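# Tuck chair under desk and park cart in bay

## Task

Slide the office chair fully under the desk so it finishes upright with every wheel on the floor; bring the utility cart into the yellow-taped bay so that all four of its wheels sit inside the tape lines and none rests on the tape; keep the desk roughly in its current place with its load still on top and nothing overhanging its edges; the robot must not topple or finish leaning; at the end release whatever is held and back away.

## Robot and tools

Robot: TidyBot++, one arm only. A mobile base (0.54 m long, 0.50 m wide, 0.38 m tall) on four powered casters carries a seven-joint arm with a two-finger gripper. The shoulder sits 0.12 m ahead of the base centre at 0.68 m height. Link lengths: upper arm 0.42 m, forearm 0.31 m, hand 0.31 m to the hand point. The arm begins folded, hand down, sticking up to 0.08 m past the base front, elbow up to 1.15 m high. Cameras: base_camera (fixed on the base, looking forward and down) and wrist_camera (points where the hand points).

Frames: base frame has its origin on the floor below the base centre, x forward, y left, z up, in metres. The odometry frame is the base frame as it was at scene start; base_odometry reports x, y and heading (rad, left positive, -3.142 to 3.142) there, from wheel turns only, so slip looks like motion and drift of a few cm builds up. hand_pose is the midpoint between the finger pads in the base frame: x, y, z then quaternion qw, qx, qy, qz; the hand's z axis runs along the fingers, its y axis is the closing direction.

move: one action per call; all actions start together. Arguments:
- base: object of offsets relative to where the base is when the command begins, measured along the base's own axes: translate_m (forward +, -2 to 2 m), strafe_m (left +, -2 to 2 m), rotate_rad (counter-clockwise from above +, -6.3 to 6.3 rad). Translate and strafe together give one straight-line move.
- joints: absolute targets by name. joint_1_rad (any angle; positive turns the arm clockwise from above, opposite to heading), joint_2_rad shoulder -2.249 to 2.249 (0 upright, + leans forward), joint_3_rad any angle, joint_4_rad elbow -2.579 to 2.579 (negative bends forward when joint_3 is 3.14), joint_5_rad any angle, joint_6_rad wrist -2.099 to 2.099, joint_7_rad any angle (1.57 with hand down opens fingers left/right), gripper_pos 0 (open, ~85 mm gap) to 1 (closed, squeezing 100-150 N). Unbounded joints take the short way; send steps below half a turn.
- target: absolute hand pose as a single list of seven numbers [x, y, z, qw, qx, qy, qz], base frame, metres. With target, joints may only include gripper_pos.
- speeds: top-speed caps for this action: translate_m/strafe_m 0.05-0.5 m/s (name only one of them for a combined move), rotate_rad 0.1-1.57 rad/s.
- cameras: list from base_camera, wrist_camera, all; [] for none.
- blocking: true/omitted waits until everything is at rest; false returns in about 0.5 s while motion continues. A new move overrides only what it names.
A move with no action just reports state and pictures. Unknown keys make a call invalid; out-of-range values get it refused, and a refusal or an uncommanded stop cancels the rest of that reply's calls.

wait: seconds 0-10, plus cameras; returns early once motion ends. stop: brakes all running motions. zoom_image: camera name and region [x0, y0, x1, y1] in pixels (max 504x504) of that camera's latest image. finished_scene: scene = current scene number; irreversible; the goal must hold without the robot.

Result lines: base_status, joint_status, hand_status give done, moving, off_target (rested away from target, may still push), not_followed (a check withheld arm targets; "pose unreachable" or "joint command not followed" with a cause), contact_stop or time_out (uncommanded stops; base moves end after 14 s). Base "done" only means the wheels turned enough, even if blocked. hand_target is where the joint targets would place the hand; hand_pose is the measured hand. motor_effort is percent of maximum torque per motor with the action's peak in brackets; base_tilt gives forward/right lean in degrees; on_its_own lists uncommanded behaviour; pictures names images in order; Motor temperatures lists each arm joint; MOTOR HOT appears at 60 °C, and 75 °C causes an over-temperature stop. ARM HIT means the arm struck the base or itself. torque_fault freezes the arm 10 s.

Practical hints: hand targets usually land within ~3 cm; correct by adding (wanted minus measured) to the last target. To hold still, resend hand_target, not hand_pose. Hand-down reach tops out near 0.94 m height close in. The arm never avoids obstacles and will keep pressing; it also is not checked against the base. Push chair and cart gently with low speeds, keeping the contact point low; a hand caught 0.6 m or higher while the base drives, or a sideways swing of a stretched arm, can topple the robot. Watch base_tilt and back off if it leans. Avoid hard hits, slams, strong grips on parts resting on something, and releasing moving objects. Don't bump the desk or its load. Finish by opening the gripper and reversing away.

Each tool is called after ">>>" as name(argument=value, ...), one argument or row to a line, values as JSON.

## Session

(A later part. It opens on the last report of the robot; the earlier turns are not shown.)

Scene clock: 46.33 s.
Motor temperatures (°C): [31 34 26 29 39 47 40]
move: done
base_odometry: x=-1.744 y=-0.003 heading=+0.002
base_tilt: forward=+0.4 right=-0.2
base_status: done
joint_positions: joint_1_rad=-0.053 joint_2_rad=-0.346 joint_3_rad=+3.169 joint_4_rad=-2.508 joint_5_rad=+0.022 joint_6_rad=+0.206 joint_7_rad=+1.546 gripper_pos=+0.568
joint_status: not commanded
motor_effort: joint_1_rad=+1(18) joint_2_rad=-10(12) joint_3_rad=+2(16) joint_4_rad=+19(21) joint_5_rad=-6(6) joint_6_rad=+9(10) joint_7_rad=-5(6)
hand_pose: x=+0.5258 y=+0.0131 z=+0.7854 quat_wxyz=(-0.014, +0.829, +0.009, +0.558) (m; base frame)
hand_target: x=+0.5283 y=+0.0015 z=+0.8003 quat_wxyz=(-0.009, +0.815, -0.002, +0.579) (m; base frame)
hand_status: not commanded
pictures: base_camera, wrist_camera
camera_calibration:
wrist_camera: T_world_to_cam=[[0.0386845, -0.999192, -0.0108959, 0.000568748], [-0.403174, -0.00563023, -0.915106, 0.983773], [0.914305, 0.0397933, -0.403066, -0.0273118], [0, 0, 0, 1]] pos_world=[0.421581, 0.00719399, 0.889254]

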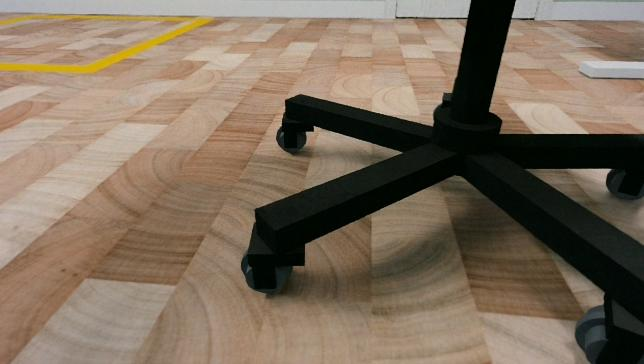

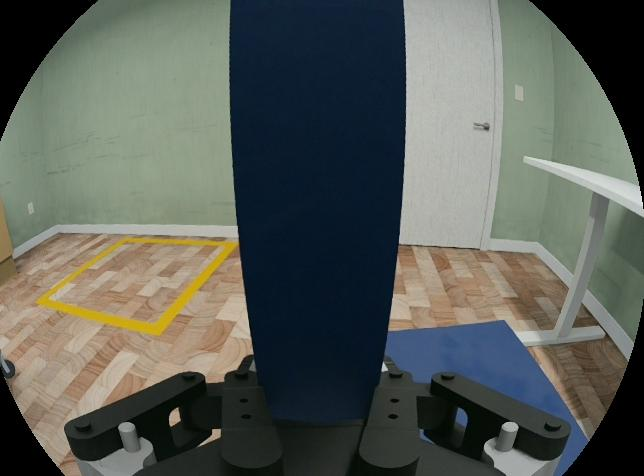

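>>> move(
  base={"strafe_m":-0.4},
  speeds={"strafe_m":0.15},
)

>>> move(
  joints={"gripper_pos":0},
  cameras=[],
)

>>> move(
  base={"translate_m":-0.2},
)

>>> move(
  base={"strafe_m":0.7},
  cameras=[],
)

>>> move(
  base={"translate_m":0.95},
  cameras=[],
)

>>> move(
  base={"rotate_rad":-1.62},
)

Scene clock: 50.37 s.
Motor temperatures (°C): [31 34 26 29 39 47 40]
move: done
base_odometry: x=-1.743 y=-0.403 heading=+0.002
base_tilt: forward=+0.4 right=-0.2
base_status: done
joint_positions: joint_1_rad=-0.070 joint_2_rad=-0.352 joint_3_rad=+3.156 joint_4_rad=-2.512 joint_5_rad=+0.022 joint_6_rad=+0.206 joint_7_rad=+1.546 gripper_pos=+0.569
joint_status: not commanded
motor_effort: joint_1_rad=+3(14) joint_2_rad=-10(11) joint_3_rad=+4(13) joint_4_rad=+20(23) joint_5_rad=-4(6) joint_6_rad=+8(11) joint_7_rad=-2(5)
hand_pose: x=+0.5234 y=+0.0253 z=+0.7855 quat_wxyz=(-0.021, +0.829, +0.022, +0.559) (m; base frame)
hand_target: x=+0.5283 y=+0.0015 z=+0.8003 quat_wxyz=(-0.009, +0.815, -0.002, +0.579) (m; base frame)
hand_status: not commanded
pictures: base_camera, wrist_camera
camera_calibration:
wrist_camera: T_world_to_cam=[[0.0677392, -0.997679, -0.00688519, -0.00550441], [-0.401048, -0.0209096, -0.915818, 0.98282], [0.913549, 0.0647981, -0.401534, -0.0270594], [0, 0, 0, 1]] pos_world=[0.419251, 0.0168122, 0.889182]

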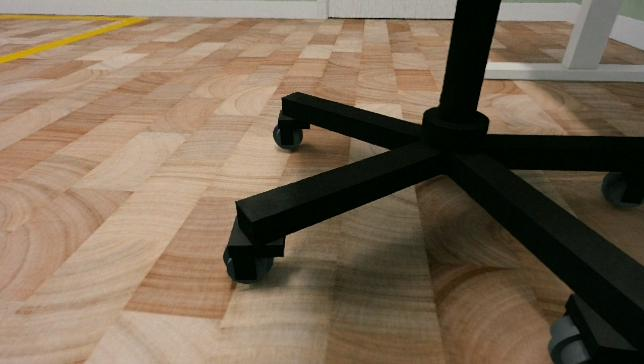

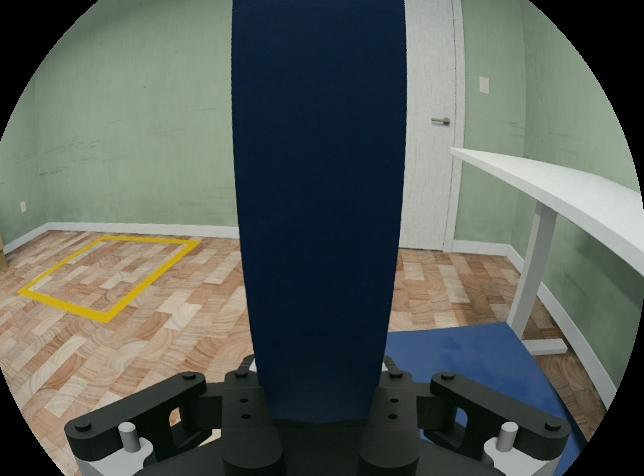

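Scene clock: 51.37 s.
Motor temperatures (°C): [31 34 26 29 39 47 40]
move: done
base_odometry: x=-1.743 y=-0.403 heading=+0.002
base_tilt: forward=+0.4 right=-0.2
base_status: not commanded
joint_positions: joint_1_rad=-0.053 joint_2_rad=-0.355 joint_3_rad=+3.171 joint_4_rad=-2.512 joint_5_rad=+0.022 joint_6_rad=+0.206 joint_7_rad=+1.546 gripper_pos=+0.000
joint_status: all done
motor_effort: joint_1_rad=+0(4) joint_2_rad=-6(10) joint_3_rad=+0(4) joint_4_rad=+19(20) joint_5_rad=-1(4) joint_6_rad=+8(9) joint_7_rad=+0(2)
hand_pose: x=+0.5239 y=+0.0118 z=+0.7869 quat_wxyz=(-0.014, +0.828, +0.007, +0.560) (m; base frame)
hand_target: x=+0.5283 y=+0.0015 z=+0.8003 quat_wxyz=(-0.009, +0.815, -0.002, +0.579) (m; base frame)
hand_status: not commanded
pictures: none
No camera images: "cameras" was empty.

Scene clock: 53.00 s.
Motor temperatures (°C): [31 34 26 29 39 47 40]
move: done
base_odometry: x=-1.944 y=-0.404 heading=+0.002
base_tilt: forward=+0.4 right=-0.2
base_status: done
joint_positions: joint_1_rad=-0.053 joint_2_rad=-0.359 joint_3_rad=+3.172 joint_4_rad=-2.512 joint_5_rad=+0.022 joint_6_rad=+0.206 joint_7_rad=+1.546 gripper_pos=+0.000
joint_status: not commanded
motor_effort: joint_1_rad=+0(1) joint_2_rad=-6(9) joint_3_rad=+0(1) joint_4_rad=+20(21) joint_5_rad=-1(2) joint_6_rad=+9(9) joint_7_rad=+0(0)
hand_pose: x=+0.5234 y=+0.0117 z=+0.7886 quat_wxyz=(-0.014, +0.827, +0.007, +0.562) (m; base frame)
hand_target: x=+0.5283 y=+0.0015 z=+0.8003 quat_wxyz=(-0.009, +0.815, -0.002, +0.579) (m; base frame)
hand_status: not commanded
pictures: base_camera, wrist_camera
camera_calibration:
wrist_camera: T_world_to_cam=[[0.0357245, -0.999284, -0.0124702, 0.00211559], [-0.394768, -0.00264746, -0.918777, 0.984219], [0.918086, 0.0377457, -0.39458, -0.0324748], [0, 0, 0, 1]] pos_world=[0.418277, 0.00594554, 0.891491]

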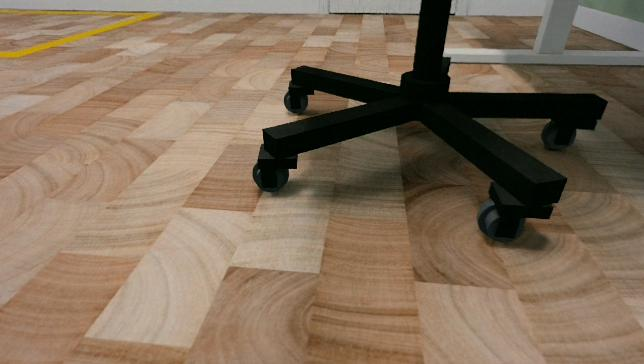

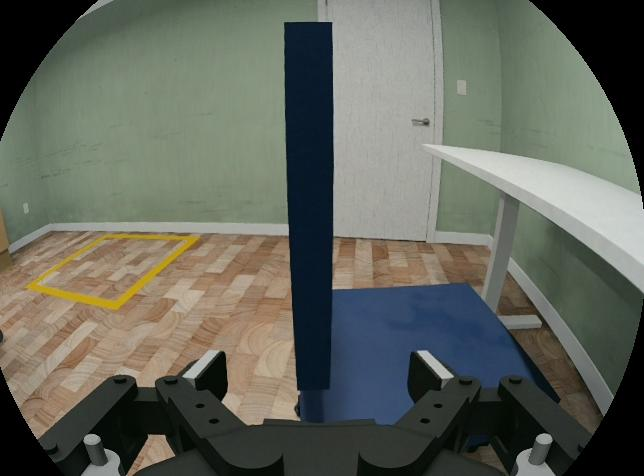

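Scene clock: 55.77 s.
Motor temperatures (°C): [31 34 26 29 39 47 40]
move: done
base_odometry: x=-1.945 y=+0.296 heading=+0.002
base_tilt: forward=+0.4 right=-0.2
base_status: done
joint_positions: joint_1_rad=-0.053 joint_2_rad=-0.359 joint_3_rad=+3.173 joint_4_rad=-2.512 joint_5_rad=+0.022 joint_6_rad=+0.206 joint_7_rad=+1.546 gripper_pos=+0.000
joint_status: not commanded
motor_effort: joint_1_rad=+0(1) joint_2_rad=-6(6) joint_3_rad=+1(1) joint_4_rad=+20(20) joint_5_rad=-1(2) joint_6_rad=+8(9) joint_7_rad=+0(0)
hand_pose: x=+0.5234 y=+0.0112 z=+0.7886 quat_wxyz=(-0.014, +0.827, +0.007, +0.562) (m; base frame)
hand_target: x=+0.5283 y=+0.0015 z=+0.8003 quat_wxyz=(-0.009, +0.815, -0.002, +0.579) (m; base frame)
hand_status: not commanded
pictures: none
No camera images: "cameras" was empty.

Scene clock: 59.03 s.
Motor temperatures (°C): [31 33 26 29 39 47 40]
move: done
base_odometry: x=-0.995 y=+0.299 heading=+0.003
base_tilt: forward=+0.4 right=-0.2
base_status: done
joint_positions: joint_1_rad=-0.053 joint_2_rad=-0.359 joint_3_rad=+3.173 joint_4_rad=-2.512 joint_5_rad=+0.022 joint_6_rad=+0.206 joint_7_rad=+1.546 gripper_pos=+0.000
joint_status: not commanded
motor_effort: joint_1_rad=+0(1) joint_2_rad=-6(8) joint_3_rad=+0(1) joint_4_rad=+20(20) joint_5_rad=-1(2) joint_6_rad=+8(9) joint_7_rad=+0(0)
hand_pose: x=+0.5235 y=+0.0112 z=+0.7886 quat_wxyz=(-0.014, +0.827, +0.007, +0.562) (m; base frame)
hand_target: x=+0.5283 y=+0.0015 z=+0.8003 quat_wxyz=(-0.009, +0.815, -0.002, +0.579) (m; base frame)
hand_status: not commanded
pictures: none
No camera images: "cameras" was empty.

Scene clock: 61.40 s.
Motor temperatures (°C): [31 33 26 29 39 47 40]
move: done
base_odometry: x=-0.995 y=+0.299 heading=-1.617
base_tilt: forward=+0.4 right=-0.2
base_status: done
joint_positions: joint_1_rad=-0.050 joint_2_rad=-0.359 joint_3_rad=+3.176 joint_4_rad=-2.512 joint_5_rad=+0.022 joint_6_rad=+0.206 joint_7_rad=+1.546 gripper_pos=+0.000
joint_status: not commanded
motor_effort: joint_1_rad=+0(1) joint_2_rad=-6(7) joint_3_rad=+0(2) joint_4_rad=+20(20) joint_5_rad=-1(2) joint_6_rad=+9(9) joint_7_rad=+0(0)
hand_pose: x=+0.5236 y=+0.0088 z=+0.7886 quat_wxyz=(-0.013, +0.827, +0.004, +0.562) (m; base frame)
hand_target: x=+0.5283 y=+0.0015 z=+0.8003 quat_wxyz=(-0.009, +0.815, -0.002, +0.579) (m; base frame)
hand_status: not commanded
pictures: base_camera, wrist_camera
camera_calibration:
wrist_camera: T_world_to_cam=[[0.0287969, -0.999486, -0.0141205, 0.00406643], [-0.394931, 0.00160068, -0.918709, 0.984231], [0.918259, 0.0320326, -0.394682, -0.0324658], [0, 0, 0, 1]] pos_world=[0.418398, 0.00352887, 0.891466]

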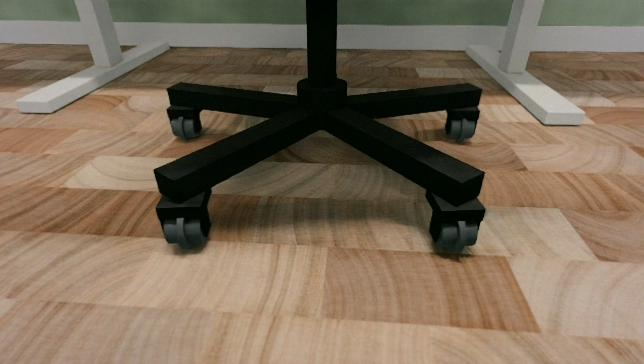

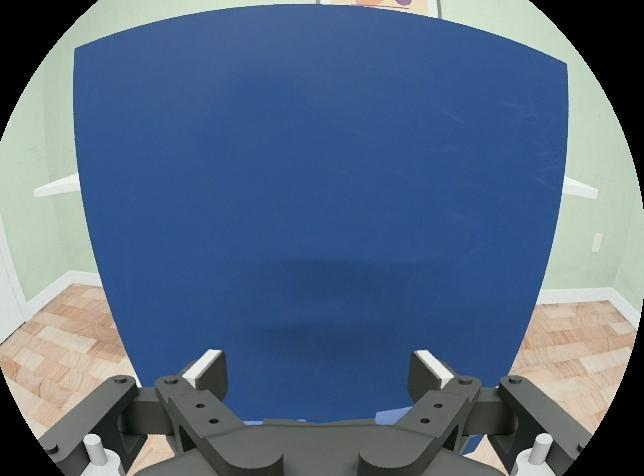

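>>> move(
  joints={"joint_1_rad":3.1,"joint_6_rad":-0.9},
  base={"rotate_rad":-0.05},
  cameras=[],
)

>>> move(
  base={"translate_m":0.3},
  speeds={"translate_m":0.2},
)

>>> move(
  base={"translate_m":0.33},
  speeds={"translate_m":0.1},
)

Scene clock: 68.27 s.
Motor temperatures (°C): [31 33 26 29 39 47 40]
move: done
base_odometry: x=-0.995 y=+0.299 heading=-1.666
base_tilt: forward=+0.4 right=-0.2
base_status: done
joint_positions: joint_1_rad=-3.170 joint_2_rad=-0.359 joint_3_rad=+3.179 joint_4_rad=-2.512 joint_5_rad=+0.022 joint_6_rad=-0.839 joint_7_rad=+1.546 gripper_pos=+0.000
joint_status: all done
motor_effort: joint_1_rad=+0(2) joint_2_rad=-2(6) joint_3_rad=+1(2) joint_4_rad=+15(20) joint_5_rad=-1(2) joint_6_rad=+1(10) joint_7_rad=+0(0)
hand_pose: x=-0.0427 y=+0.0037 z=+0.5952 quat_wxyz=(-0.075, +0.009, +0.997, +0.002) (m; base frame)
hand_target: x=-0.0231 y=+0.0030 z=+0.5924 quat_wxyz=(-0.043, +0.005, +0.999, +0.000) (m; base frame)
hand_status: not commanded
pictures: none
No camera images: "cameras" was empty.

Scene clock: 70.53 s.
Motor temperatures (°C): [31 33 26 29 39 47 40]
move: done
base_odometry: x=-1.024 y=+0.000 heading=-1.667
base_tilt: forward=+0.4 right=-0.2
base_status: done
joint_positions: joint_1_rad=-3.171 joint_2_rad=-0.359 joint_3_rad=+3.179 joint_4_rad=-2.512 joint_5_rad=+0.022 joint_6_rad=-0.846 joint_7_rad=+1.546 gripper_pos=+0.000
joint_status: not commanded
motor_effort: joint_1_rad=+0(1) joint_2_rad=-2(4) joint_3_rad=+0(1) joint_4_rad=+15(17) joint_5_rad=-1(2) joint_6_rad=+1(2) joint_7_rad=+0(0)
hand_pose: x=-0.0404 y=+0.0037 z=+0.5949 quat_wxyz=(-0.071, +0.009, +0.997, +0.002) (m; base frame)
hand_target: x=-0.0231 y=+0.0030 z=+0.5924 quat_wxyz=(-0.043, +0.005, +0.999, +0.000) (m; base frame)
hand_status: not commanded
pictures: base_camera, wrist_camera
camera_calibration:
wrist_camera: T_world_to_cam=[[0.0126428, 0.999914, -0.0034543, -0.00189435], [0.993545, -0.0129516, -0.1127, 0.160175], [-0.112735, -0.00200716, -0.993623, 0.723873], [0, 0, 0, 1]] pos_world=[-0.0775109, 0.00542163, 0.737302]

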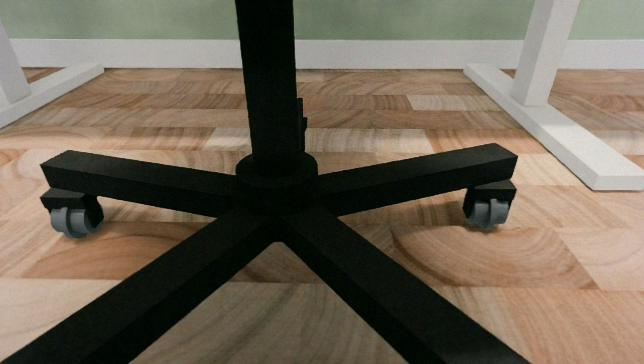

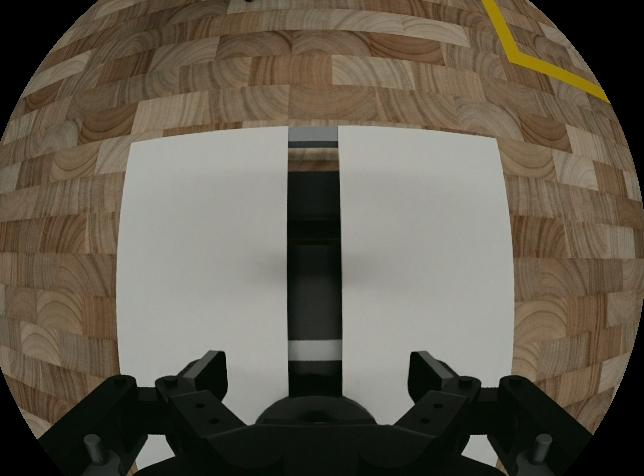

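Scene clock: 74.40 s.
Motor temperatures (°C): [31 33 26 29 39 47 40]
move: done
base_odometry: x=-1.055 y=-0.329 heading=-1.668
base_tilt: forward=+0.4 right=-0.2
base_status: done
joint_positions: joint_1_rad=-3.171 joint_2_rad=-0.359 joint_3_rad=+3.179 joint_4_rad=-2.512 joint_5_rad=+0.022 joint_6_rad=-0.849 joint_7_rad=+1.546 gripper_pos=+0.000
joint_status: not commanded
motor_effort: joint_1_rad=+0(1) joint_2_rad=-2(4) joint_3_rad=+0(1) joint_4_rad=+15(17) joint_5_rad=-1(2) joint_6_rad=+2(2) joint_7_rad=+0(0)
hand_pose: x=-0.0397 y=+0.0036 z=+0.5948 quat_wxyz=(-0.070, +0.009, +0.998, +0.002) (m; base frame)
hand_target: x=-0.0231 y=+0.0030 z=+0.5924 quat_wxyz=(-0.043, +0.005, +0.999, +0.000) (m; base frame)
hand_status: not commanded
pictures: base_camera, wrist_camera
camera_calibration:
wrist_camera: T_world_to_cam=[[0.011871, 0.999924, -0.00340654, -0.0018422], [0.993819, -0.0121744, -0.110343, 0.15808], [-0.110376, -0.0020756, -0.993888, 0.7241], [0, 0, 0, 1]] pos_world=[-0.0771579, 0.00526954, 0.737111]

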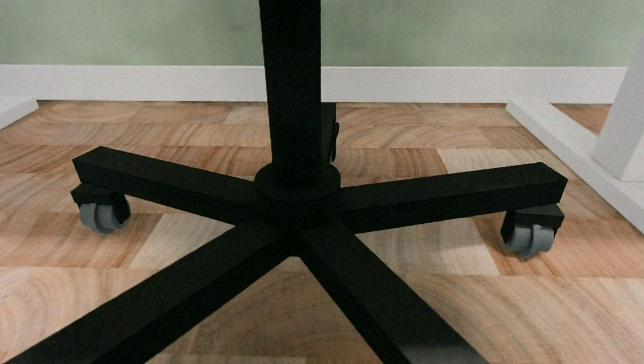

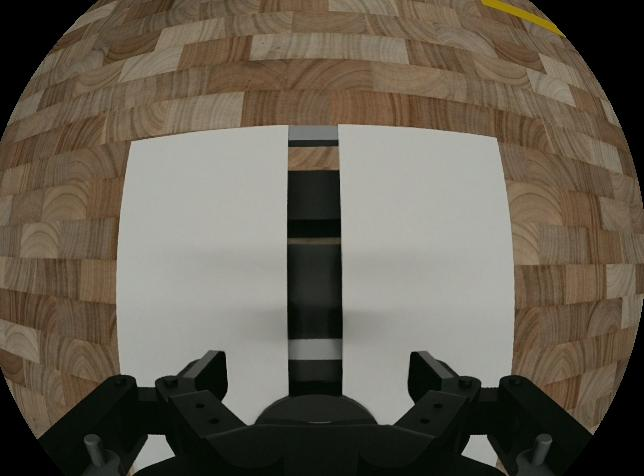

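>>> move(
  base={"translate_m":0.07},
  speeds={"translate_m":0.05},
)

>>> move(
  base={"translate_m":-0.7},
  cameras=[],
)

>>> move(
  joints={"joint_1_rad":-0.04,"joint_6_rad":0.2},
)

Scene clock: 76.40 s.
Motor temperatures (°C): [31 33 26 29 39 47 40]
move: done
base_odometry: x=-1.062 y=-0.397 heading=-1.669
base_tilt: forward=+0.4 right=-0.2
base_status: done
joint_positions: joint_1_rad=-3.172 joint_2_rad=-0.359 joint_3_rad=+3.179 joint_4_rad=-2.512 joint_5_rad=+0.022 joint_6_rad=-0.850 joint_7_rad=+1.546 gripper_pos=+0.000
joint_status: not commanded
motor_effort: joint_1_rad=+0(1) joint_2_rad=-2(3) joint_3_rad=+0(1) joint_4_rad=+15(17) joint_5_rad=-1(2) joint_6_rad=+1(2) joint_7_rad=+0(0)
hand_pose: x=-0.0393 y=+0.0035 z=+0.5948 quat_wxyz=(-0.069, +0.008, +0.998, +0.002) (m; base frame)
hand_target: x=-0.0231 y=+0.0030 z=+0.5924 quat_wxyz=(-0.043, +0.005, +0.999, +0.000) (m; base frame)
hand_status: not commanded
pictures: base_camera, wrist_camera
camera_calibration:
wrist_camera: T_world_to_cam=[[0.0110578, 0.999933, -0.00339223, -0.00175879], [0.993936, -0.0113626, -0.109369, 0.157162], [-0.1094, -0.00216228, -0.993995, 0.724218], [0, 0, 0, 1]] pos_world=[-0.0769604, 0.00511041, 0.737052]

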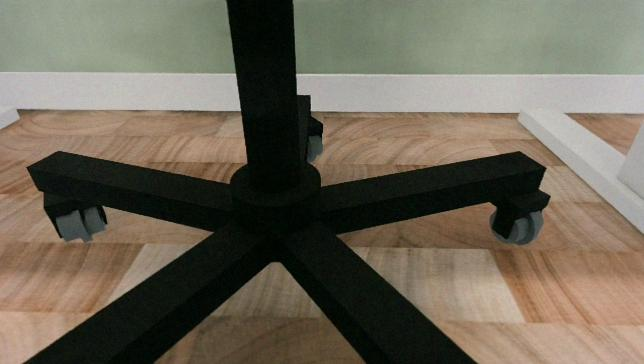

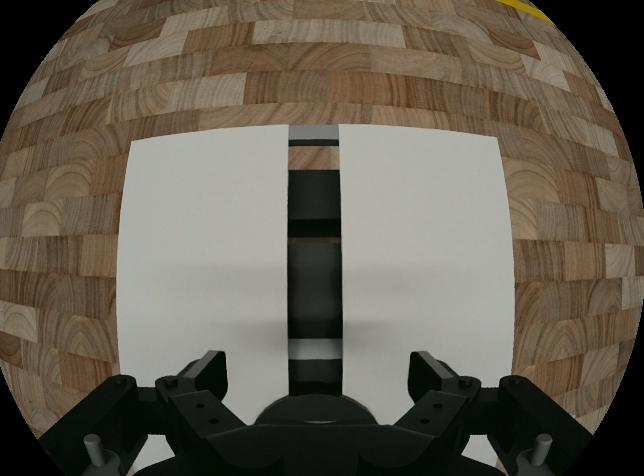

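Scene clock: 79.23 s.
Motor temperatures (°C): [31 33 26 29 39 47 40]
move: done
base_odometry: x=-0.994 y=+0.299 heading=-1.669
base_tilt: forward=+0.4 right=-0.2
base_status: done
joint_positions: joint_1_rad=-3.172 joint_2_rad=-0.360 joint_3_rad=+3.179 joint_4_rad=-2.512 joint_5_rad=+0.022 joint_6_rad=-0.851 joint_7_rad=+1.546 gripper_pos=+0.000
joint_status: not commanded
motor_effort: joint_1_rad=+0(1) joint_2_rad=-1(5) joint_3_rad=+0(1) joint_4_rad=+15(17) joint_5_rad=-1(2) joint_6_rad=+2(3) joint_7_rad=+0(1)
hand_pose: x=-0.0389 y=+0.0035 z=+0.5948 quat_wxyz=(-0.069, +0.008, +0.998, +0.002) (m; base frame)
hand_target: x=-0.0231 y=+0.0030 z=+0.5924 quat_wxyz=(-0.043, +0.005, +0.999, +0.000) (m; base frame)
hand_status: not commanded
pictures: none
No camera images: "cameras" was empty.

Scene clock: 83.17 s.
Motor temperatures (°C): [31 33 26 29 39 47 40]
move: done
base_odometry: x=-0.994 y=+0.299 heading=-1.669
base_tilt: forward=+0.4 right=-0.2
base_status: not commanded
joint_positions: joint_1_rad=-0.052 joint_2_rad=-0.360 joint_3_rad=+3.179 joint_4_rad=-2.512 joint_5_rad=+0.022 joint_6_rad=+0.129 joint_7_rad=+1.546 gripper_pos=+0.000
joint_status: all done
motor_effort: joint_1_rad=+1(1) joint_2_rad=-6(6) joint_3_rad=+0(1) joint_4_rad=+19(20) joint_5_rad=-1(2) joint_6_rad=+8(9) joint_7_rad=+0(0)
hand_pose: x=+0.5141 y=+0.0079 z=+0.7671 quat_wxyz=(-0.012, +0.848, +0.003, +0.530) (m; base frame)
hand_target: x=+0.5228 y=-0.0007 z=+0.7858 quat_wxyz=(-0.007, +0.829, -0.004, +0.559) (m; base frame)
hand_status: not commanded
pictures: base_camera, wrist_camera
camera_calibration:
wrist_camera: T_world_to_cam=[[0.0264827, -0.999537, -0.0150093, 0.00509057], [-0.463324, 0.00103143, -0.886188, 0.97097], [0.885793, 0.0304228, -0.463082, 0.0369899], [0, 0, 0, 1]] pos_world=[0.416974, 0.00296139, 0.877668]

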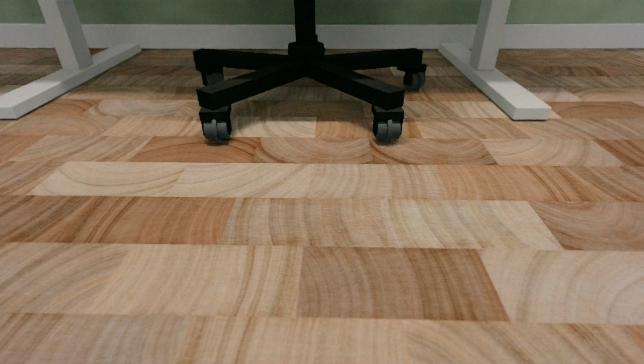

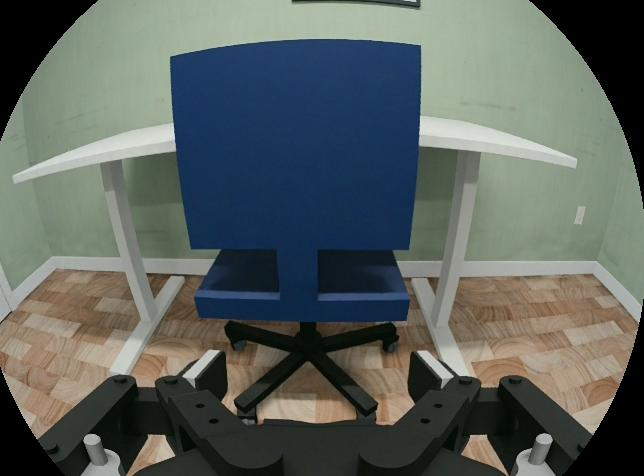

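>>> zoom_image(
  camera="wrist_camera",
  region=[130, 40, 470, 300],
)

Scaled by 1.482.

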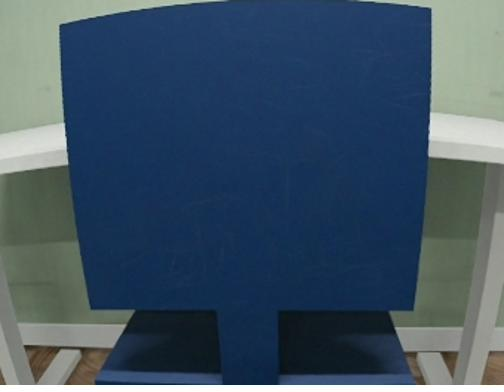

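>>> move(
  base={"strafe_m":-1.05,"translate_m":0.5},
  cameras=[],
)

>>> move(
  base={"rotate_rad":1.3},
)

>>> zoom_image(
  camera="wrist_camera",
  region=[250, 60, 550, 300],
)

Scene clock: 89.10 s.
Motor temperatures (°C): [30 33 26 29 39 47 40]
move: done
base_odometry: x=-2.088 y=-0.095 heading=-1.670
base_tilt: forward=+0.4 right=-0.2
base_status: done
joint_positions: joint_1_rad=-0.051 joint_2_rad=-0.360 joint_3_rad=+3.179 joint_4_rad=-2.512 joint_5_rad=+0.022 joint_6_rad=+0.133 joint_7_rad=+1.546 gripper_pos=+0.000
joint_status: not commanded
motor_effort: joint_1_rad=+0(1) joint_2_rad=-6(7) joint_3_rad=+1(2) joint_4_rad=+20(20) joint_5_rad=-1(2) joint_6_rad=+8(9) joint_7_rad=+0(0)
hand_pose: x=+0.5146 y=+0.0075 z=+0.7683 quat_wxyz=(-0.012, +0.847, +0.003, +0.532) (m; base frame)
hand_target: x=+0.5228 y=-0.0007 z=+0.7858 quat_wxyz=(-0.007, +0.829, -0.004, +0.559) (m; base frame)
hand_status: not commanded
pictures: none
No camera images: "cameras" was empty.

Scene clock: 91.23 s.
Motor temperatures (°C): [30 33 26 29 39 47 40]
move: done
base_odometry: x=-2.088 y=-0.095 heading=-0.370
base_tilt: forward=+0.4 right=-0.2
base_status: done
joint_positions: joint_1_rad=-0.048 joint_2_rad=-0.360 joint_3_rad=+3.179 joint_4_rad=-2.512 joint_5_rad=+0.022 joint_6_rad=+0.134 joint_7_rad=+1.546 gripper_pos=+0.000
joint_status: not commanded
motor_effort: joint_1_rad=+0(1) joint_2_rad=-6(7) joint_3_rad=+0(1) joint_4_rad=+20(20) joint_5_rad=-1(2) joint_6_rad=+8(9) joint_7_rad=+0(0)
hand_pose: x=+0.5148 y=+0.0064 z=+0.7685 quat_wxyz=(-0.011, +0.846, +0.002, +0.533) (m; base frame)
hand_target: x=+0.5228 y=-0.0007 z=+0.7858 quat_wxyz=(-0.007, +0.829, -0.004, +0.559) (m; base frame)
hand_status: not commanded
pictures: base_camera, wrist_camera
camera_calibration:
wrist_camera: T_world_to_cam=[[0.0226197, -0.999631, -0.015025, 0.00555256], [-0.458862, 0.00297156, -0.888502, 0.972017], [0.888219, 0.0269921, -0.458626, 0.0324171], [0, 0, 0, 1]] pos_world=[0.417103, 0.0017871, 0.87859]

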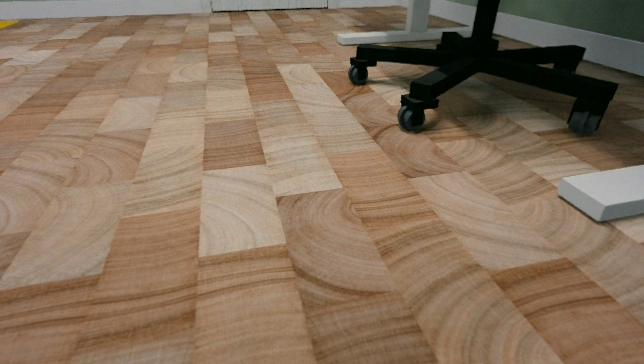

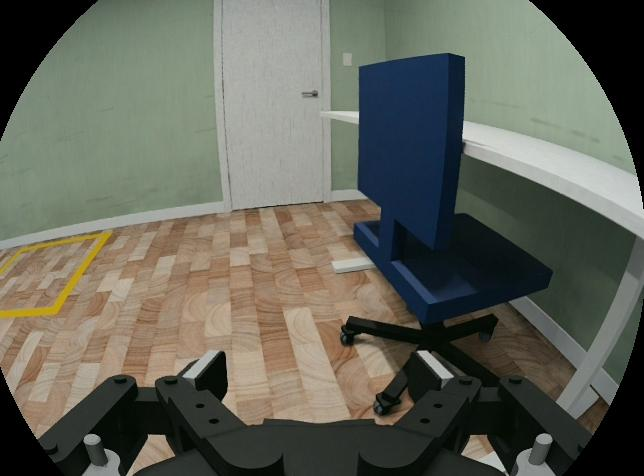

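Scaled by 1.680.

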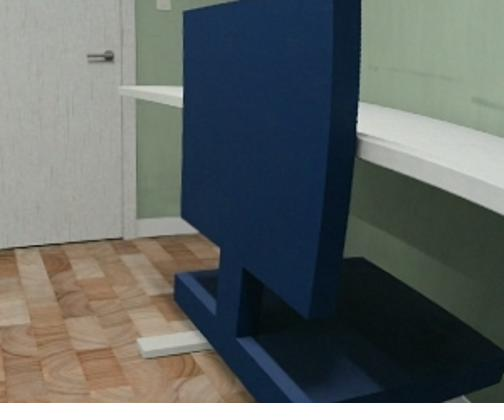

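>>> move(
  base={"rotate_rad":-0.38},
  cameras=[],
)

>>> move(
  base={"translate_m":-1.71,"strafe_m":1.69},
)

Scene clock: 92.87 s.
Motor temperatures (°C): [30 33 26 29 39 47 40]
move: done
base_odometry: x=-2.088 y=-0.095 heading=-0.749
base_tilt: forward=+0.4 right=-0.2
base_status: done
joint_positions: joint_1_rad=-0.046 joint_2_rad=-0.360 joint_3_rad=+3.180 joint_4_rad=-2.512 joint_5_rad=+0.022 joint_6_rad=+0.134 joint_7_rad=+1.546 gripper_pos=+0.000
joint_status: not commanded
motor_effort: joint_1_rad=+0(1) joint_2_rad=-6(6) joint_3_rad=+0(1) joint_4_rad=+19(20) joint_5_rad=-1(2) joint_6_rad=+8(9) joint_7_rad=+0(0)
hand_pose: x=+0.5148 y=+0.0051 z=+0.7686 quat_wxyz=(-0.010, +0.846, +0.000, +0.533) (m; base frame)
hand_target: x=+0.5228 y=-0.0007 z=+0.7858 quat_wxyz=(-0.007, +0.829, -0.004, +0.559) (m; base frame)
hand_status: not commanded
pictures: none
No camera images: "cameras" was empty.

Scene clock: 103.17 s.
Motor temperatures (°C): [30 33 26 29 39 47 40]
move: time_out
base_odometry: x=-2.137 y=+1.053 heading=-0.709
base_tilt: forward=+0.4 right=-0.2
base_status: translate_m time_out (by the wheels' count: -0.817 of -1.710); strafe_m time_out (by the wheels' count: +0.808 of +1.690)
joint_positions: joint_1_rad=-0.044 joint_2_rad=-0.363 joint_3_rad=+3.181 joint_4_rad=-2.514 joint_5_rad=+0.022 joint_6_rad=+0.144 joint_7_rad=+1.546 gripper_pos=+0.000
joint_status: not commanded
motor_effort: joint_1_rad=+0(11) joint_2_rad=-5(14) joint_3_rad=-1(10) joint_4_rad=+20(31) joint_5_rad=-1(2) joint_6_rad=+8(13) joint_7_rad=+0(0)
hand_pose: x=+0.5149 y=+0.0040 z=+0.7713 quat_wxyz=(-0.010, +0.843, -0.001, +0.537) (m; base frame)
hand_target: x=+0.5228 y=-0.0007 z=+0.7858 quat_wxyz=(-0.007, +0.829, -0.004, +0.559) (m; base frame)
hand_status: not commanded
pictures: base_camera, wrist_camera
camera_calibration:
wrist_camera: T_world_to_cam=[[0.0167445, -0.999735, -0.0158246, 0.00680555], [-0.449331, 0.00661475, -0.893341, 0.97335], [0.893209, 0.022069, -0.449101, 0.0237235], [0, 0, 0, 1]] pos_world=[0.416052, -0.000158282, 0.880295]

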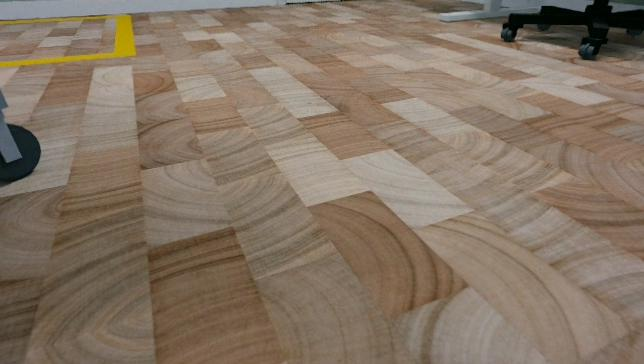

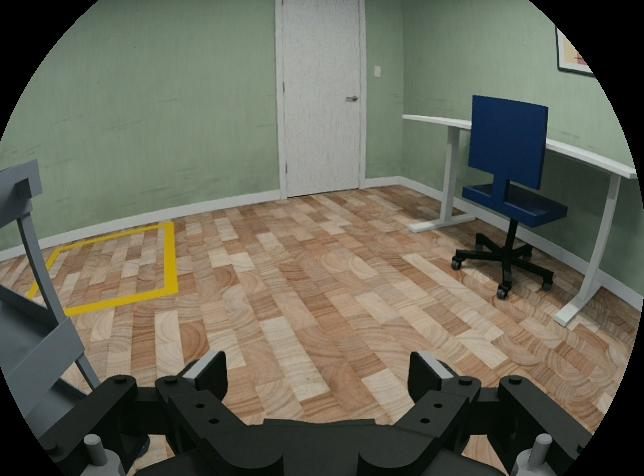

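>>> move(
  base={"translate_m":0.3,"strafe_m":-0.3},
  cameras=[],
)

>>> move(
  base={"rotate_rad":1.5},
)

Scene clock: 105.63 s.
Motor temperatures (°C): [30 33 26 29 39 47 40]
move: done
base_odometry: x=-2.105 y=+0.630 heading=-0.710
base_tilt: forward=+0.4 right=-0.2
base_status: done
joint_positions: joint_1_rad=-0.044 joint_2_rad=-0.362 joint_3_rad=+3.181 joint_4_rad=-2.514 joint_5_rad=+0.022 joint_6_rad=+0.144 joint_7_rad=+1.546 gripper_pos=+0.000
joint_status: not commanded
motor_effort: joint_1_rad=+0(1) joint_2_rad=-6(7) joint_3_rad=+0(1) joint_4_rad=+19(20) joint_5_rad=-1(2) joint_6_rad=+8(9) joint_7_rad=+0(0)
hand_pose: x=+0.5150 y=+0.0039 z=+0.7708 quat_wxyz=(-0.010, +0.844, -0.001, +0.537) (m; base frame)
hand_target: x=+0.5228 y=-0.0007 z=+0.7858 quat_wxyz=(-0.007, +0.829, -0.004, +0.559) (m; base frame)
hand_status: not commanded
pictures: none
No camera images: "cameras" was empty.

Scene clock: 107.97 s.
Motor temperatures (°C): [30 33 26 29 39 47 40]
move: done
base_odometry: x=-2.105 y=+0.630 heading=+0.790
base_tilt: forward=+0.4 right=-0.2
base_status: done
joint_positions: joint_1_rad=-0.043 joint_2_rad=-0.362 joint_3_rad=+3.181 joint_4_rad=-2.514 joint_5_rad=+0.022 joint_6_rad=+0.144 joint_7_rad=+1.546 gripper_pos=+0.000
joint_status: not commanded
motor_effort: joint_1_rad=+0(1) joint_2_rad=-6(7) joint_3_rad=+1(2) joint_4_rad=+20(20) joint_5_rad=-1(2) joint_6_rad=+9(9) joint_7_rad=+0(0)
hand_pose: x=+0.5150 y=+0.0036 z=+0.7708 quat_wxyz=(-0.010, +0.844, -0.001, +0.537) (m; base frame)
hand_target: x=+0.5228 y=-0.0007 z=+0.7858 quat_wxyz=(-0.007, +0.829, -0.004, +0.559) (m; base frame)
hand_status: not commanded
pictures: base_camera, wrist_camera
camera_calibration:
wrist_camera: T_world_to_cam=[[0.0159124, -0.999748, -0.0158508, 0.00692237], [-0.450481, 0.00698448, -0.892759, 0.9731], [0.892644, 0.0213464, -0.450256, 0.024569], [0, 0, 0, 1]] pos_world=[0.416322, -0.000400434, 0.879916]

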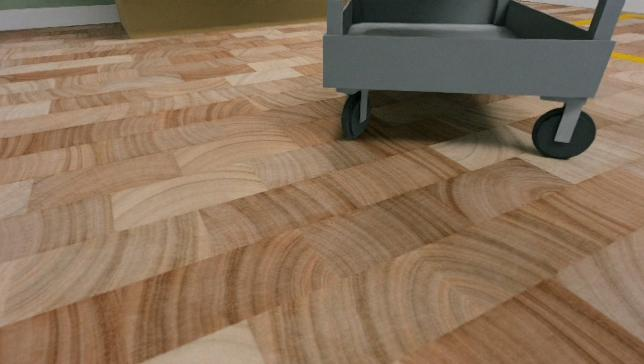

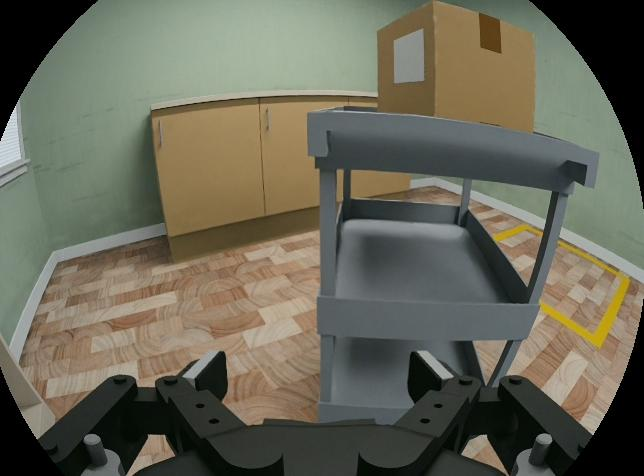

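>>> zoom_image(
  camera="wrist_camera",
  region=[290, 60, 610, 300],
)

Scaled by 1.575.

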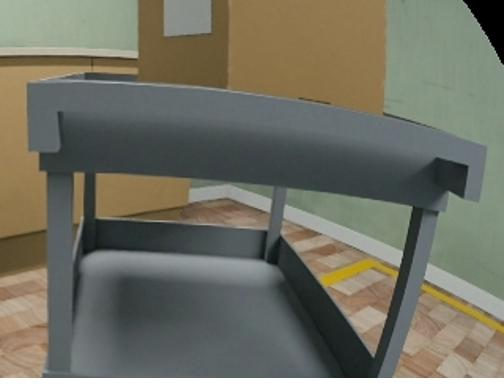

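>>> move(
  base={"rotate_rad":-0.166},
  cameras=[],
)

>>> move(
  base={"strafe_m":-0.12},
)

>>> move(
  joints={"joint_1_rad":0,"joint_2_rad":0.01,"joint_3_rad":3.14,"joint_4_rad":-1.1,"joint_5_rad":0,"joint_6_rad":-2.03,"joint_7_rad":0},
)

Scene clock: 109.70 s.
Motor temperatures (°C): [30 33 26 29 39 47 40]
move: done
base_odometry: x=-2.105 y=+0.630 heading=+0.624
base_tilt: forward=+0.4 right=-0.2
base_status: done
joint_positions: joint_1_rad=-0.043 joint_2_rad=-0.362 joint_3_rad=+3.181 joint_4_rad=-2.514 joint_5_rad=+0.022 joint_6_rad=+0.144 joint_7_rad=+1.546 gripper_pos=+0.000
joint_status: not commanded
motor_effort: joint_1_rad=+0(1) joint_2_rad=-6(6) joint_3_rad=+0(1) joint_4_rad=+20(20) joint_5_rad=-1(2) joint_6_rad=+8(8) joint_7_rad=+0(0)
hand_pose: x=+0.5150 y=+0.0033 z=+0.7708 quat_wxyz=(-0.010, +0.844, -0.002, +0.537) (m; base frame)
hand_target: x=+0.5228 y=-0.0007 z=+0.7858 quat_wxyz=(-0.007, +0.829, -0.004, +0.559) (m; base frame)
hand_status: not commanded
pictures: none
No camera images: "cameras" was empty.

Scene clock: 110.97 s.
Motor temperatures (°C): [30 33 26 29 39 47 40]
move: done
base_odometry: x=-2.035 y=+0.533 heading=+0.626
base_tilt: forward=+0.4 right=-0.2
base_status: done
joint_positions: joint_1_rad=-0.043 joint_2_rad=-0.362 joint_3_rad=+3.183 joint_4_rad=-2.514 joint_5_rad=+0.022 joint_6_rad=+0.144 joint_7_rad=+1.546 gripper_pos=+0.000
joint_status: not commanded
motor_effort: joint_1_rad=+0(1) joint_2_rad=-6(6) joint_3_rad=+0(3) joint_4_rad=+20(20) joint_5_rad=+0(2) joint_6_rad=+8(9) joint_7_rad=+0(0)
hand_pose: x=+0.5151 y=+0.0027 z=+0.7708 quat_wxyz=(-0.009, +0.844, -0.003, +0.537) (m; base frame)
hand_target: x=+0.5228 y=-0.0007 z=+0.7858 quat_wxyz=(-0.007, +0.829, -0.004, +0.559) (m; base frame)
hand_status: not commanded
pictures: base_camera, wrist_camera
camera_calibration:
wrist_camera: T_world_to_cam=[[0.0136427, -0.999772, -0.0164544, 0.00760466], [-0.450487, 0.00854567, -0.892742, 0.973105], [0.892679, 0.0195919, -0.450267, 0.0245587], [0, 0, 0, 1]] pos_world=[0.416344, -0.00119407, 0.879915]

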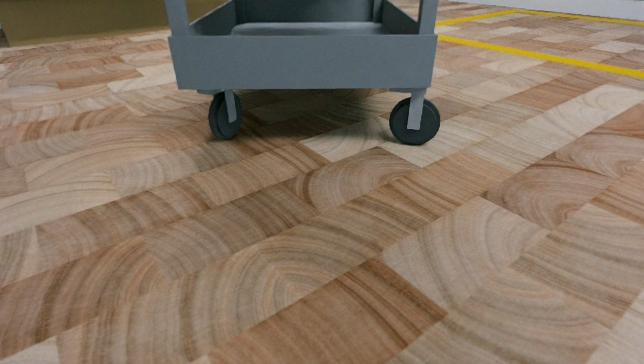

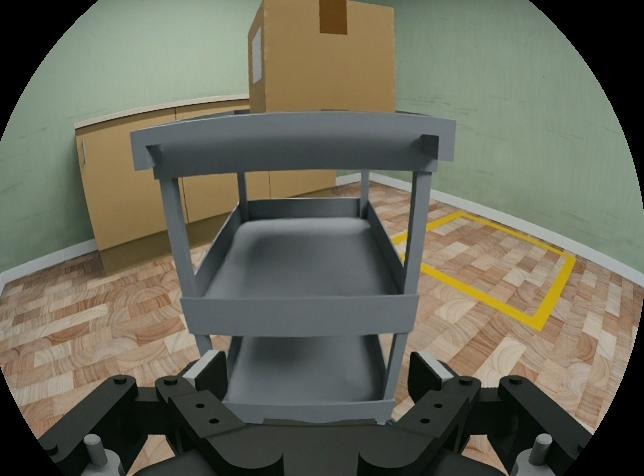

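Scene clock: 114.27 s.
Motor temperatures (°C): [30 33 26 29 39 47 40]
move: done
base_odometry: x=-2.035 y=+0.533 heading=+0.626
base_tilt: forward=+0.4 right=-0.2
base_status: not commanded
joint_positions: joint_1_rad=-0.014 joint_2_rad=-0.011 joint_3_rad=+3.163 joint_4_rad=-1.113 joint_5_rad=+0.022 joint_6_rad=-1.968 joint_7_rad=+0.053 gripper_pos=+0.000
joint_status: all done
motor_effort: joint_1_rad=+0(1) joint_2_rad=-15(16) joint_3_rad=+0(1) joint_4_rad=+16(22) joint_5_rad=-1(2) joint_6_rad=+1(9) joint_7_rad=+0(2)
hand_pose: x=+0.4172 y=-0.0074 z=+0.9339 quat_wxyz=(-0.017, +0.719, -0.694, +0.033) (m; base frame)
hand_target: x=+0.4053 y=+0.0018 z=+0.9310 quat_wxyz=(-0.001, +0.708, -0.707, +0.001) (m; base frame)
hand_status: not commanded
pictures: base_camera, wrist_camera
camera_calibration:
wrist_camera: T_world_to_cam=[[-0.996245, -0.0419663, -0.0757241, 0.48532], [-0.0425038, 0.999081, 0.00549963, 0.0729579], [0.0754237, 0.00869754, -0.997114, 1.03715], [0, 0, 0, 1]] pos_world=[0.408373, -0.0615444, 1.0705]

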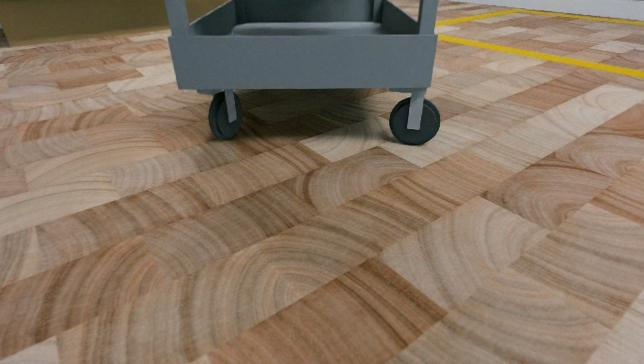

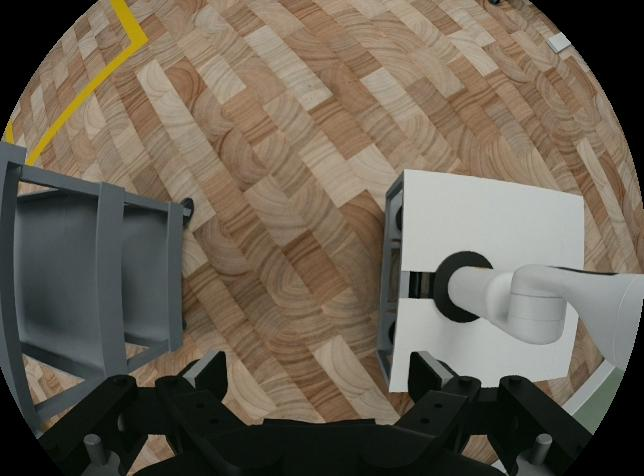

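>>> move(
  base={"translate_m":0.2},
  speeds={"translate_m":0.2},
)

Scene clock: 116.03 s.
Motor temperatures (°C): [30 33 26 29 39 47 40]
move: done
base_odometry: x=-1.872 y=+0.650 heading=+0.625
base_tilt: forward=+0.4 right=-0.2
base_status: done
joint_positions: joint_1_rad=-0.012 joint_2_rad=+0.007 joint_3_rad=+3.161 joint_4_rad=-1.113 joint_5_rad=+0.022 joint_6_rad=-1.976 joint_7_rad=+0.052 gripper_pos=+0.000
joint_status: not commanded
motor_effort: joint_1_rad=+0(1) joint_2_rad=-16(19) joint_3_rad=+0(1) joint_4_rad=+16(16) joint_5_rad=+0(1) joint_6_rad=+1(2) joint_7_rad=+0(0)
hand_pose: x=+0.4195 y=-0.0073 z=+0.9286 quat_wxyz=(-0.008, +0.719, -0.695, +0.024) (m; base frame)
hand_target: x=+0.4053 y=+0.0018 z=+0.9310 quat_wxyz=(-0.001, +0.708, -0.707, +0.001) (m; base frame)
hand_status: not commanded
pictures: base_camera, wrist_camera
camera_calibration:
wrist_camera: T_world_to_cam=[[-0.997873, -0.0405488, -0.0510494, 0.464927], [-0.0409325, 0.999141, 0.00649365, 0.0714396], [0.0507422, 0.00856941, -0.998675, 1.04352], [0, 0, 0, 1]] pos_world=[0.413912, -0.0614684, 1.06541]

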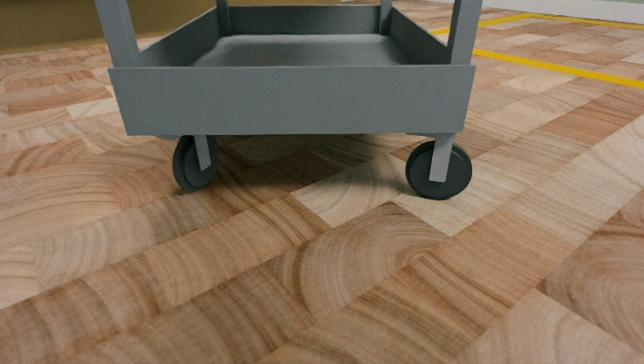

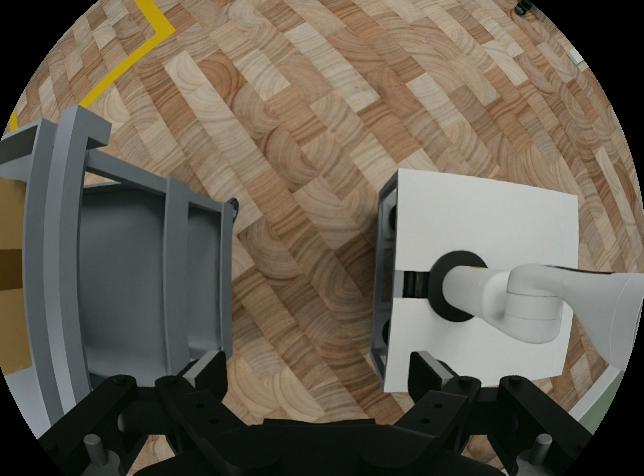

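>>> move(
  base={"translate_m":0.14},
  speeds={"translate_m":0.2},
  cameras=["wrist_camera"],
)

Scene clock: 117.53 s.
Motor temperatures (°C): [30 33 26 29 39 47 40]
move: done
base_odometry: x=-1.759 y=+0.732 heading=+0.625
base_tilt: forward=+0.4 right=-0.2
base_status: done
joint_positions: joint_1_rad=-0.012 joint_2_rad=+0.010 joint_3_rad=+3.161 joint_4_rad=-1.112 joint_5_rad=+0.022 joint_6_rad=-1.978 joint_7_rad=+0.052 gripper_pos=+0.000
joint_status: not commanded
motor_effort: joint_1_rad=+0(1) joint_2_rad=-16(19) joint_3_rad=+0(1) joint_4_rad=+16(16) joint_5_rad=-1(1) joint_6_rad=+0(1) joint_7_rad=+0(0)
hand_pose: x=+0.4193 y=-0.0073 z=+0.9281 quat_wxyz=(-0.007, +0.719, -0.695, +0.022) (m; base frame)
hand_target: x=+0.4053 y=+0.0018 z=+0.9310 quat_wxyz=(-0.001, +0.708, -0.707, +0.001) (m; base frame)
hand_status: not commanded
pictures: wrist_camera
camera_calibration:
wrist_camera: T_world_to_cam=[[-0.998101, -0.040371, -0.0465306, 0.460648], [-0.0407257, 0.999148, 0.00670049, 0.0711387], [0.0462204, 0.00858276, -0.998894, 1.04505], [0, 0, 0, 1]] pos_world=[0.414368, -0.0614507, 1.06486]

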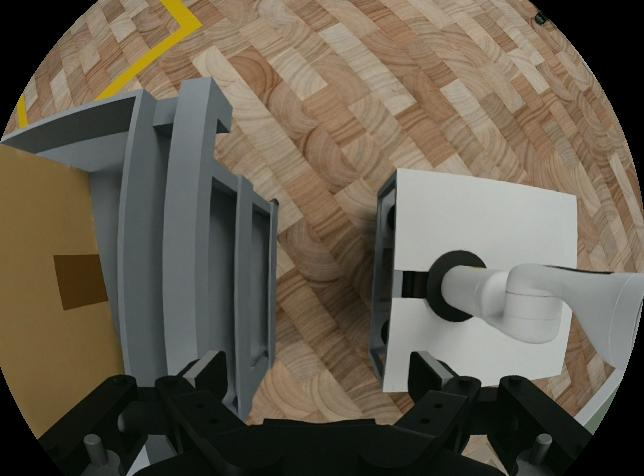

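>>> move(
  base={"translate_m":0.075},
  joints={"gripper_pos":0.4},
  cameras=["wrist_camera"],
)

>>> zoom_image(
  camera="wrist_camera",
  region=[180, 240, 460, 470],
)

Scene clock: 118.90 s.
Motor temperatures (°C): [30 33 26 29 39 47 40]
move: done
base_odometry: x=-1.698 y=+0.776 heading=+0.625
base_tilt: forward=+0.4 right=-0.2
base_status: done
joint_positions: joint_1_rad=-0.012 joint_2_rad=+0.013 joint_3_rad=+3.161 joint_4_rad=-1.112 joint_5_rad=+0.022 joint_6_rad=-1.980 joint_7_rad=+0.051 gripper_pos=+0.400
joint_status: all done
motor_effort: joint_1_rad=+0(1) joint_2_rad=-16(20) joint_3_rad=+0(1) joint_4_rad=+16(16) joint_5_rad=+0(2) joint_6_rad=+0(2) joint_7_rad=+0(0)
hand_pose: x=+0.4197 y=-0.0073 z=+0.9272 quat_wxyz=(-0.005, +0.719, -0.695, +0.021) (m; base frame)
hand_target: x=+0.4053 y=+0.0018 z=+0.9310 quat_wxyz=(-0.001, +0.708, -0.707, +0.001) (m; base frame)
hand_status: not commanded
pictures: wrist_camera
camera_calibration:
wrist_camera: T_world_to_cam=[[-0.998284, -0.0403118, -0.0424648, 0.457323], [-0.0406383, 0.99915, 0.0068553, 0.0709567], [0.0421524, 0.00856923, -0.999074, 1.04609], [0, 0, 0, 1]] pos_world=[0.415327, -0.0614251, 1.06405]

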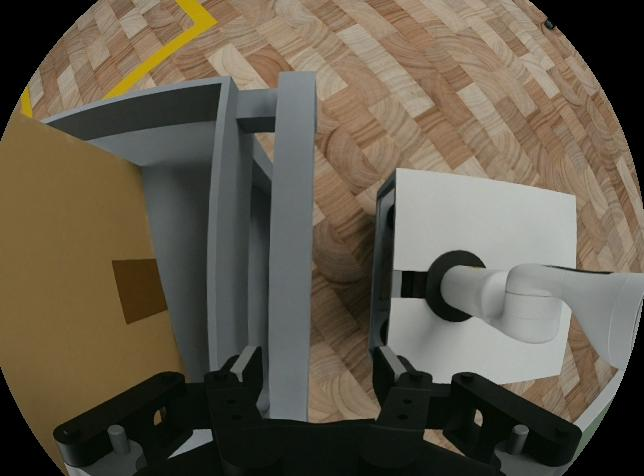

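Scaled by 1.800.

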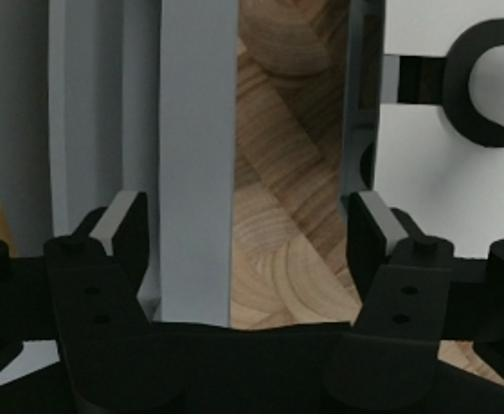

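>>> move(
  base={"translate_m":0.006},
  joints={"joint_2_rad":0.0,"joint_4_rad":-1.25,"joint_6_rad":-1.9},
  cameras=["wrist_camera"],
)

>>> zoom_image(
  camera="wrist_camera",
  region=[180, 240, 460, 470],
)

Scene clock: 120.23 s.
Motor temperatures (°C): [30 33 26 29 39 47 40]
move: done
base_odometry: x=-1.693 y=+0.779 heading=+0.625
base_tilt: forward=+0.4 right=-0.2
base_status: done
joint_positions: joint_1_rad=-0.011 joint_2_rad=+0.006 joint_3_rad=+3.161 joint_4_rad=-1.235 joint_5_rad=+0.022 joint_6_rad=-1.950 joint_7_rad=+0.051 gripper_pos=+0.400
joint_status: all done
motor_effort: joint_1_rad=+0(1) joint_2_rad=-16(20) joint_3_rad=+0(1) joint_4_rad=+16(18) joint_5_rad=+0(2) joint_6_rad=+0(1) joint_7_rad=+0(0)
hand_pose: x=+0.4039 y=-0.0073 z=+0.8935 quat_wxyz=(+0.025, +0.719, -0.694, -0.011) (m; base frame)
hand_target: x=+0.4147 y=+0.0018 z=+0.8904 quat_wxyz=(+0.003, +0.708, -0.707, -0.003) (m; base frame)
hand_status: not commanded
pictures: wrist_camera
camera_calibration:
wrist_camera: T_world_to_cam=[[-0.998187, -0.0408833, 0.0441642, 0.362693], [-0.0404389, 0.999122, 0.0109103, 0.0668282], [-0.0445715, 0.0091046, -0.998965, 1.04795], [0, 0, 0, 1]] pos_world=[0.411447, -0.0614827, 1.03012]

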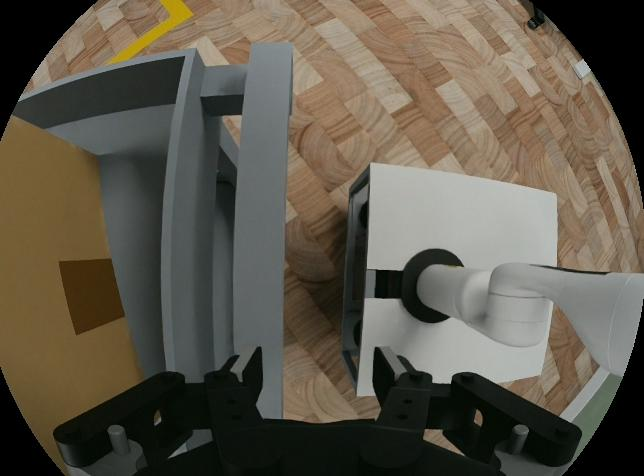

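Scaled by 1.800.

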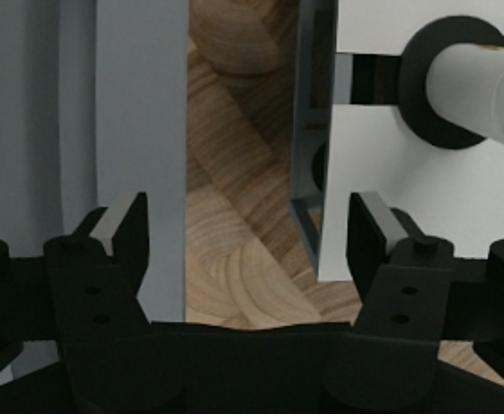

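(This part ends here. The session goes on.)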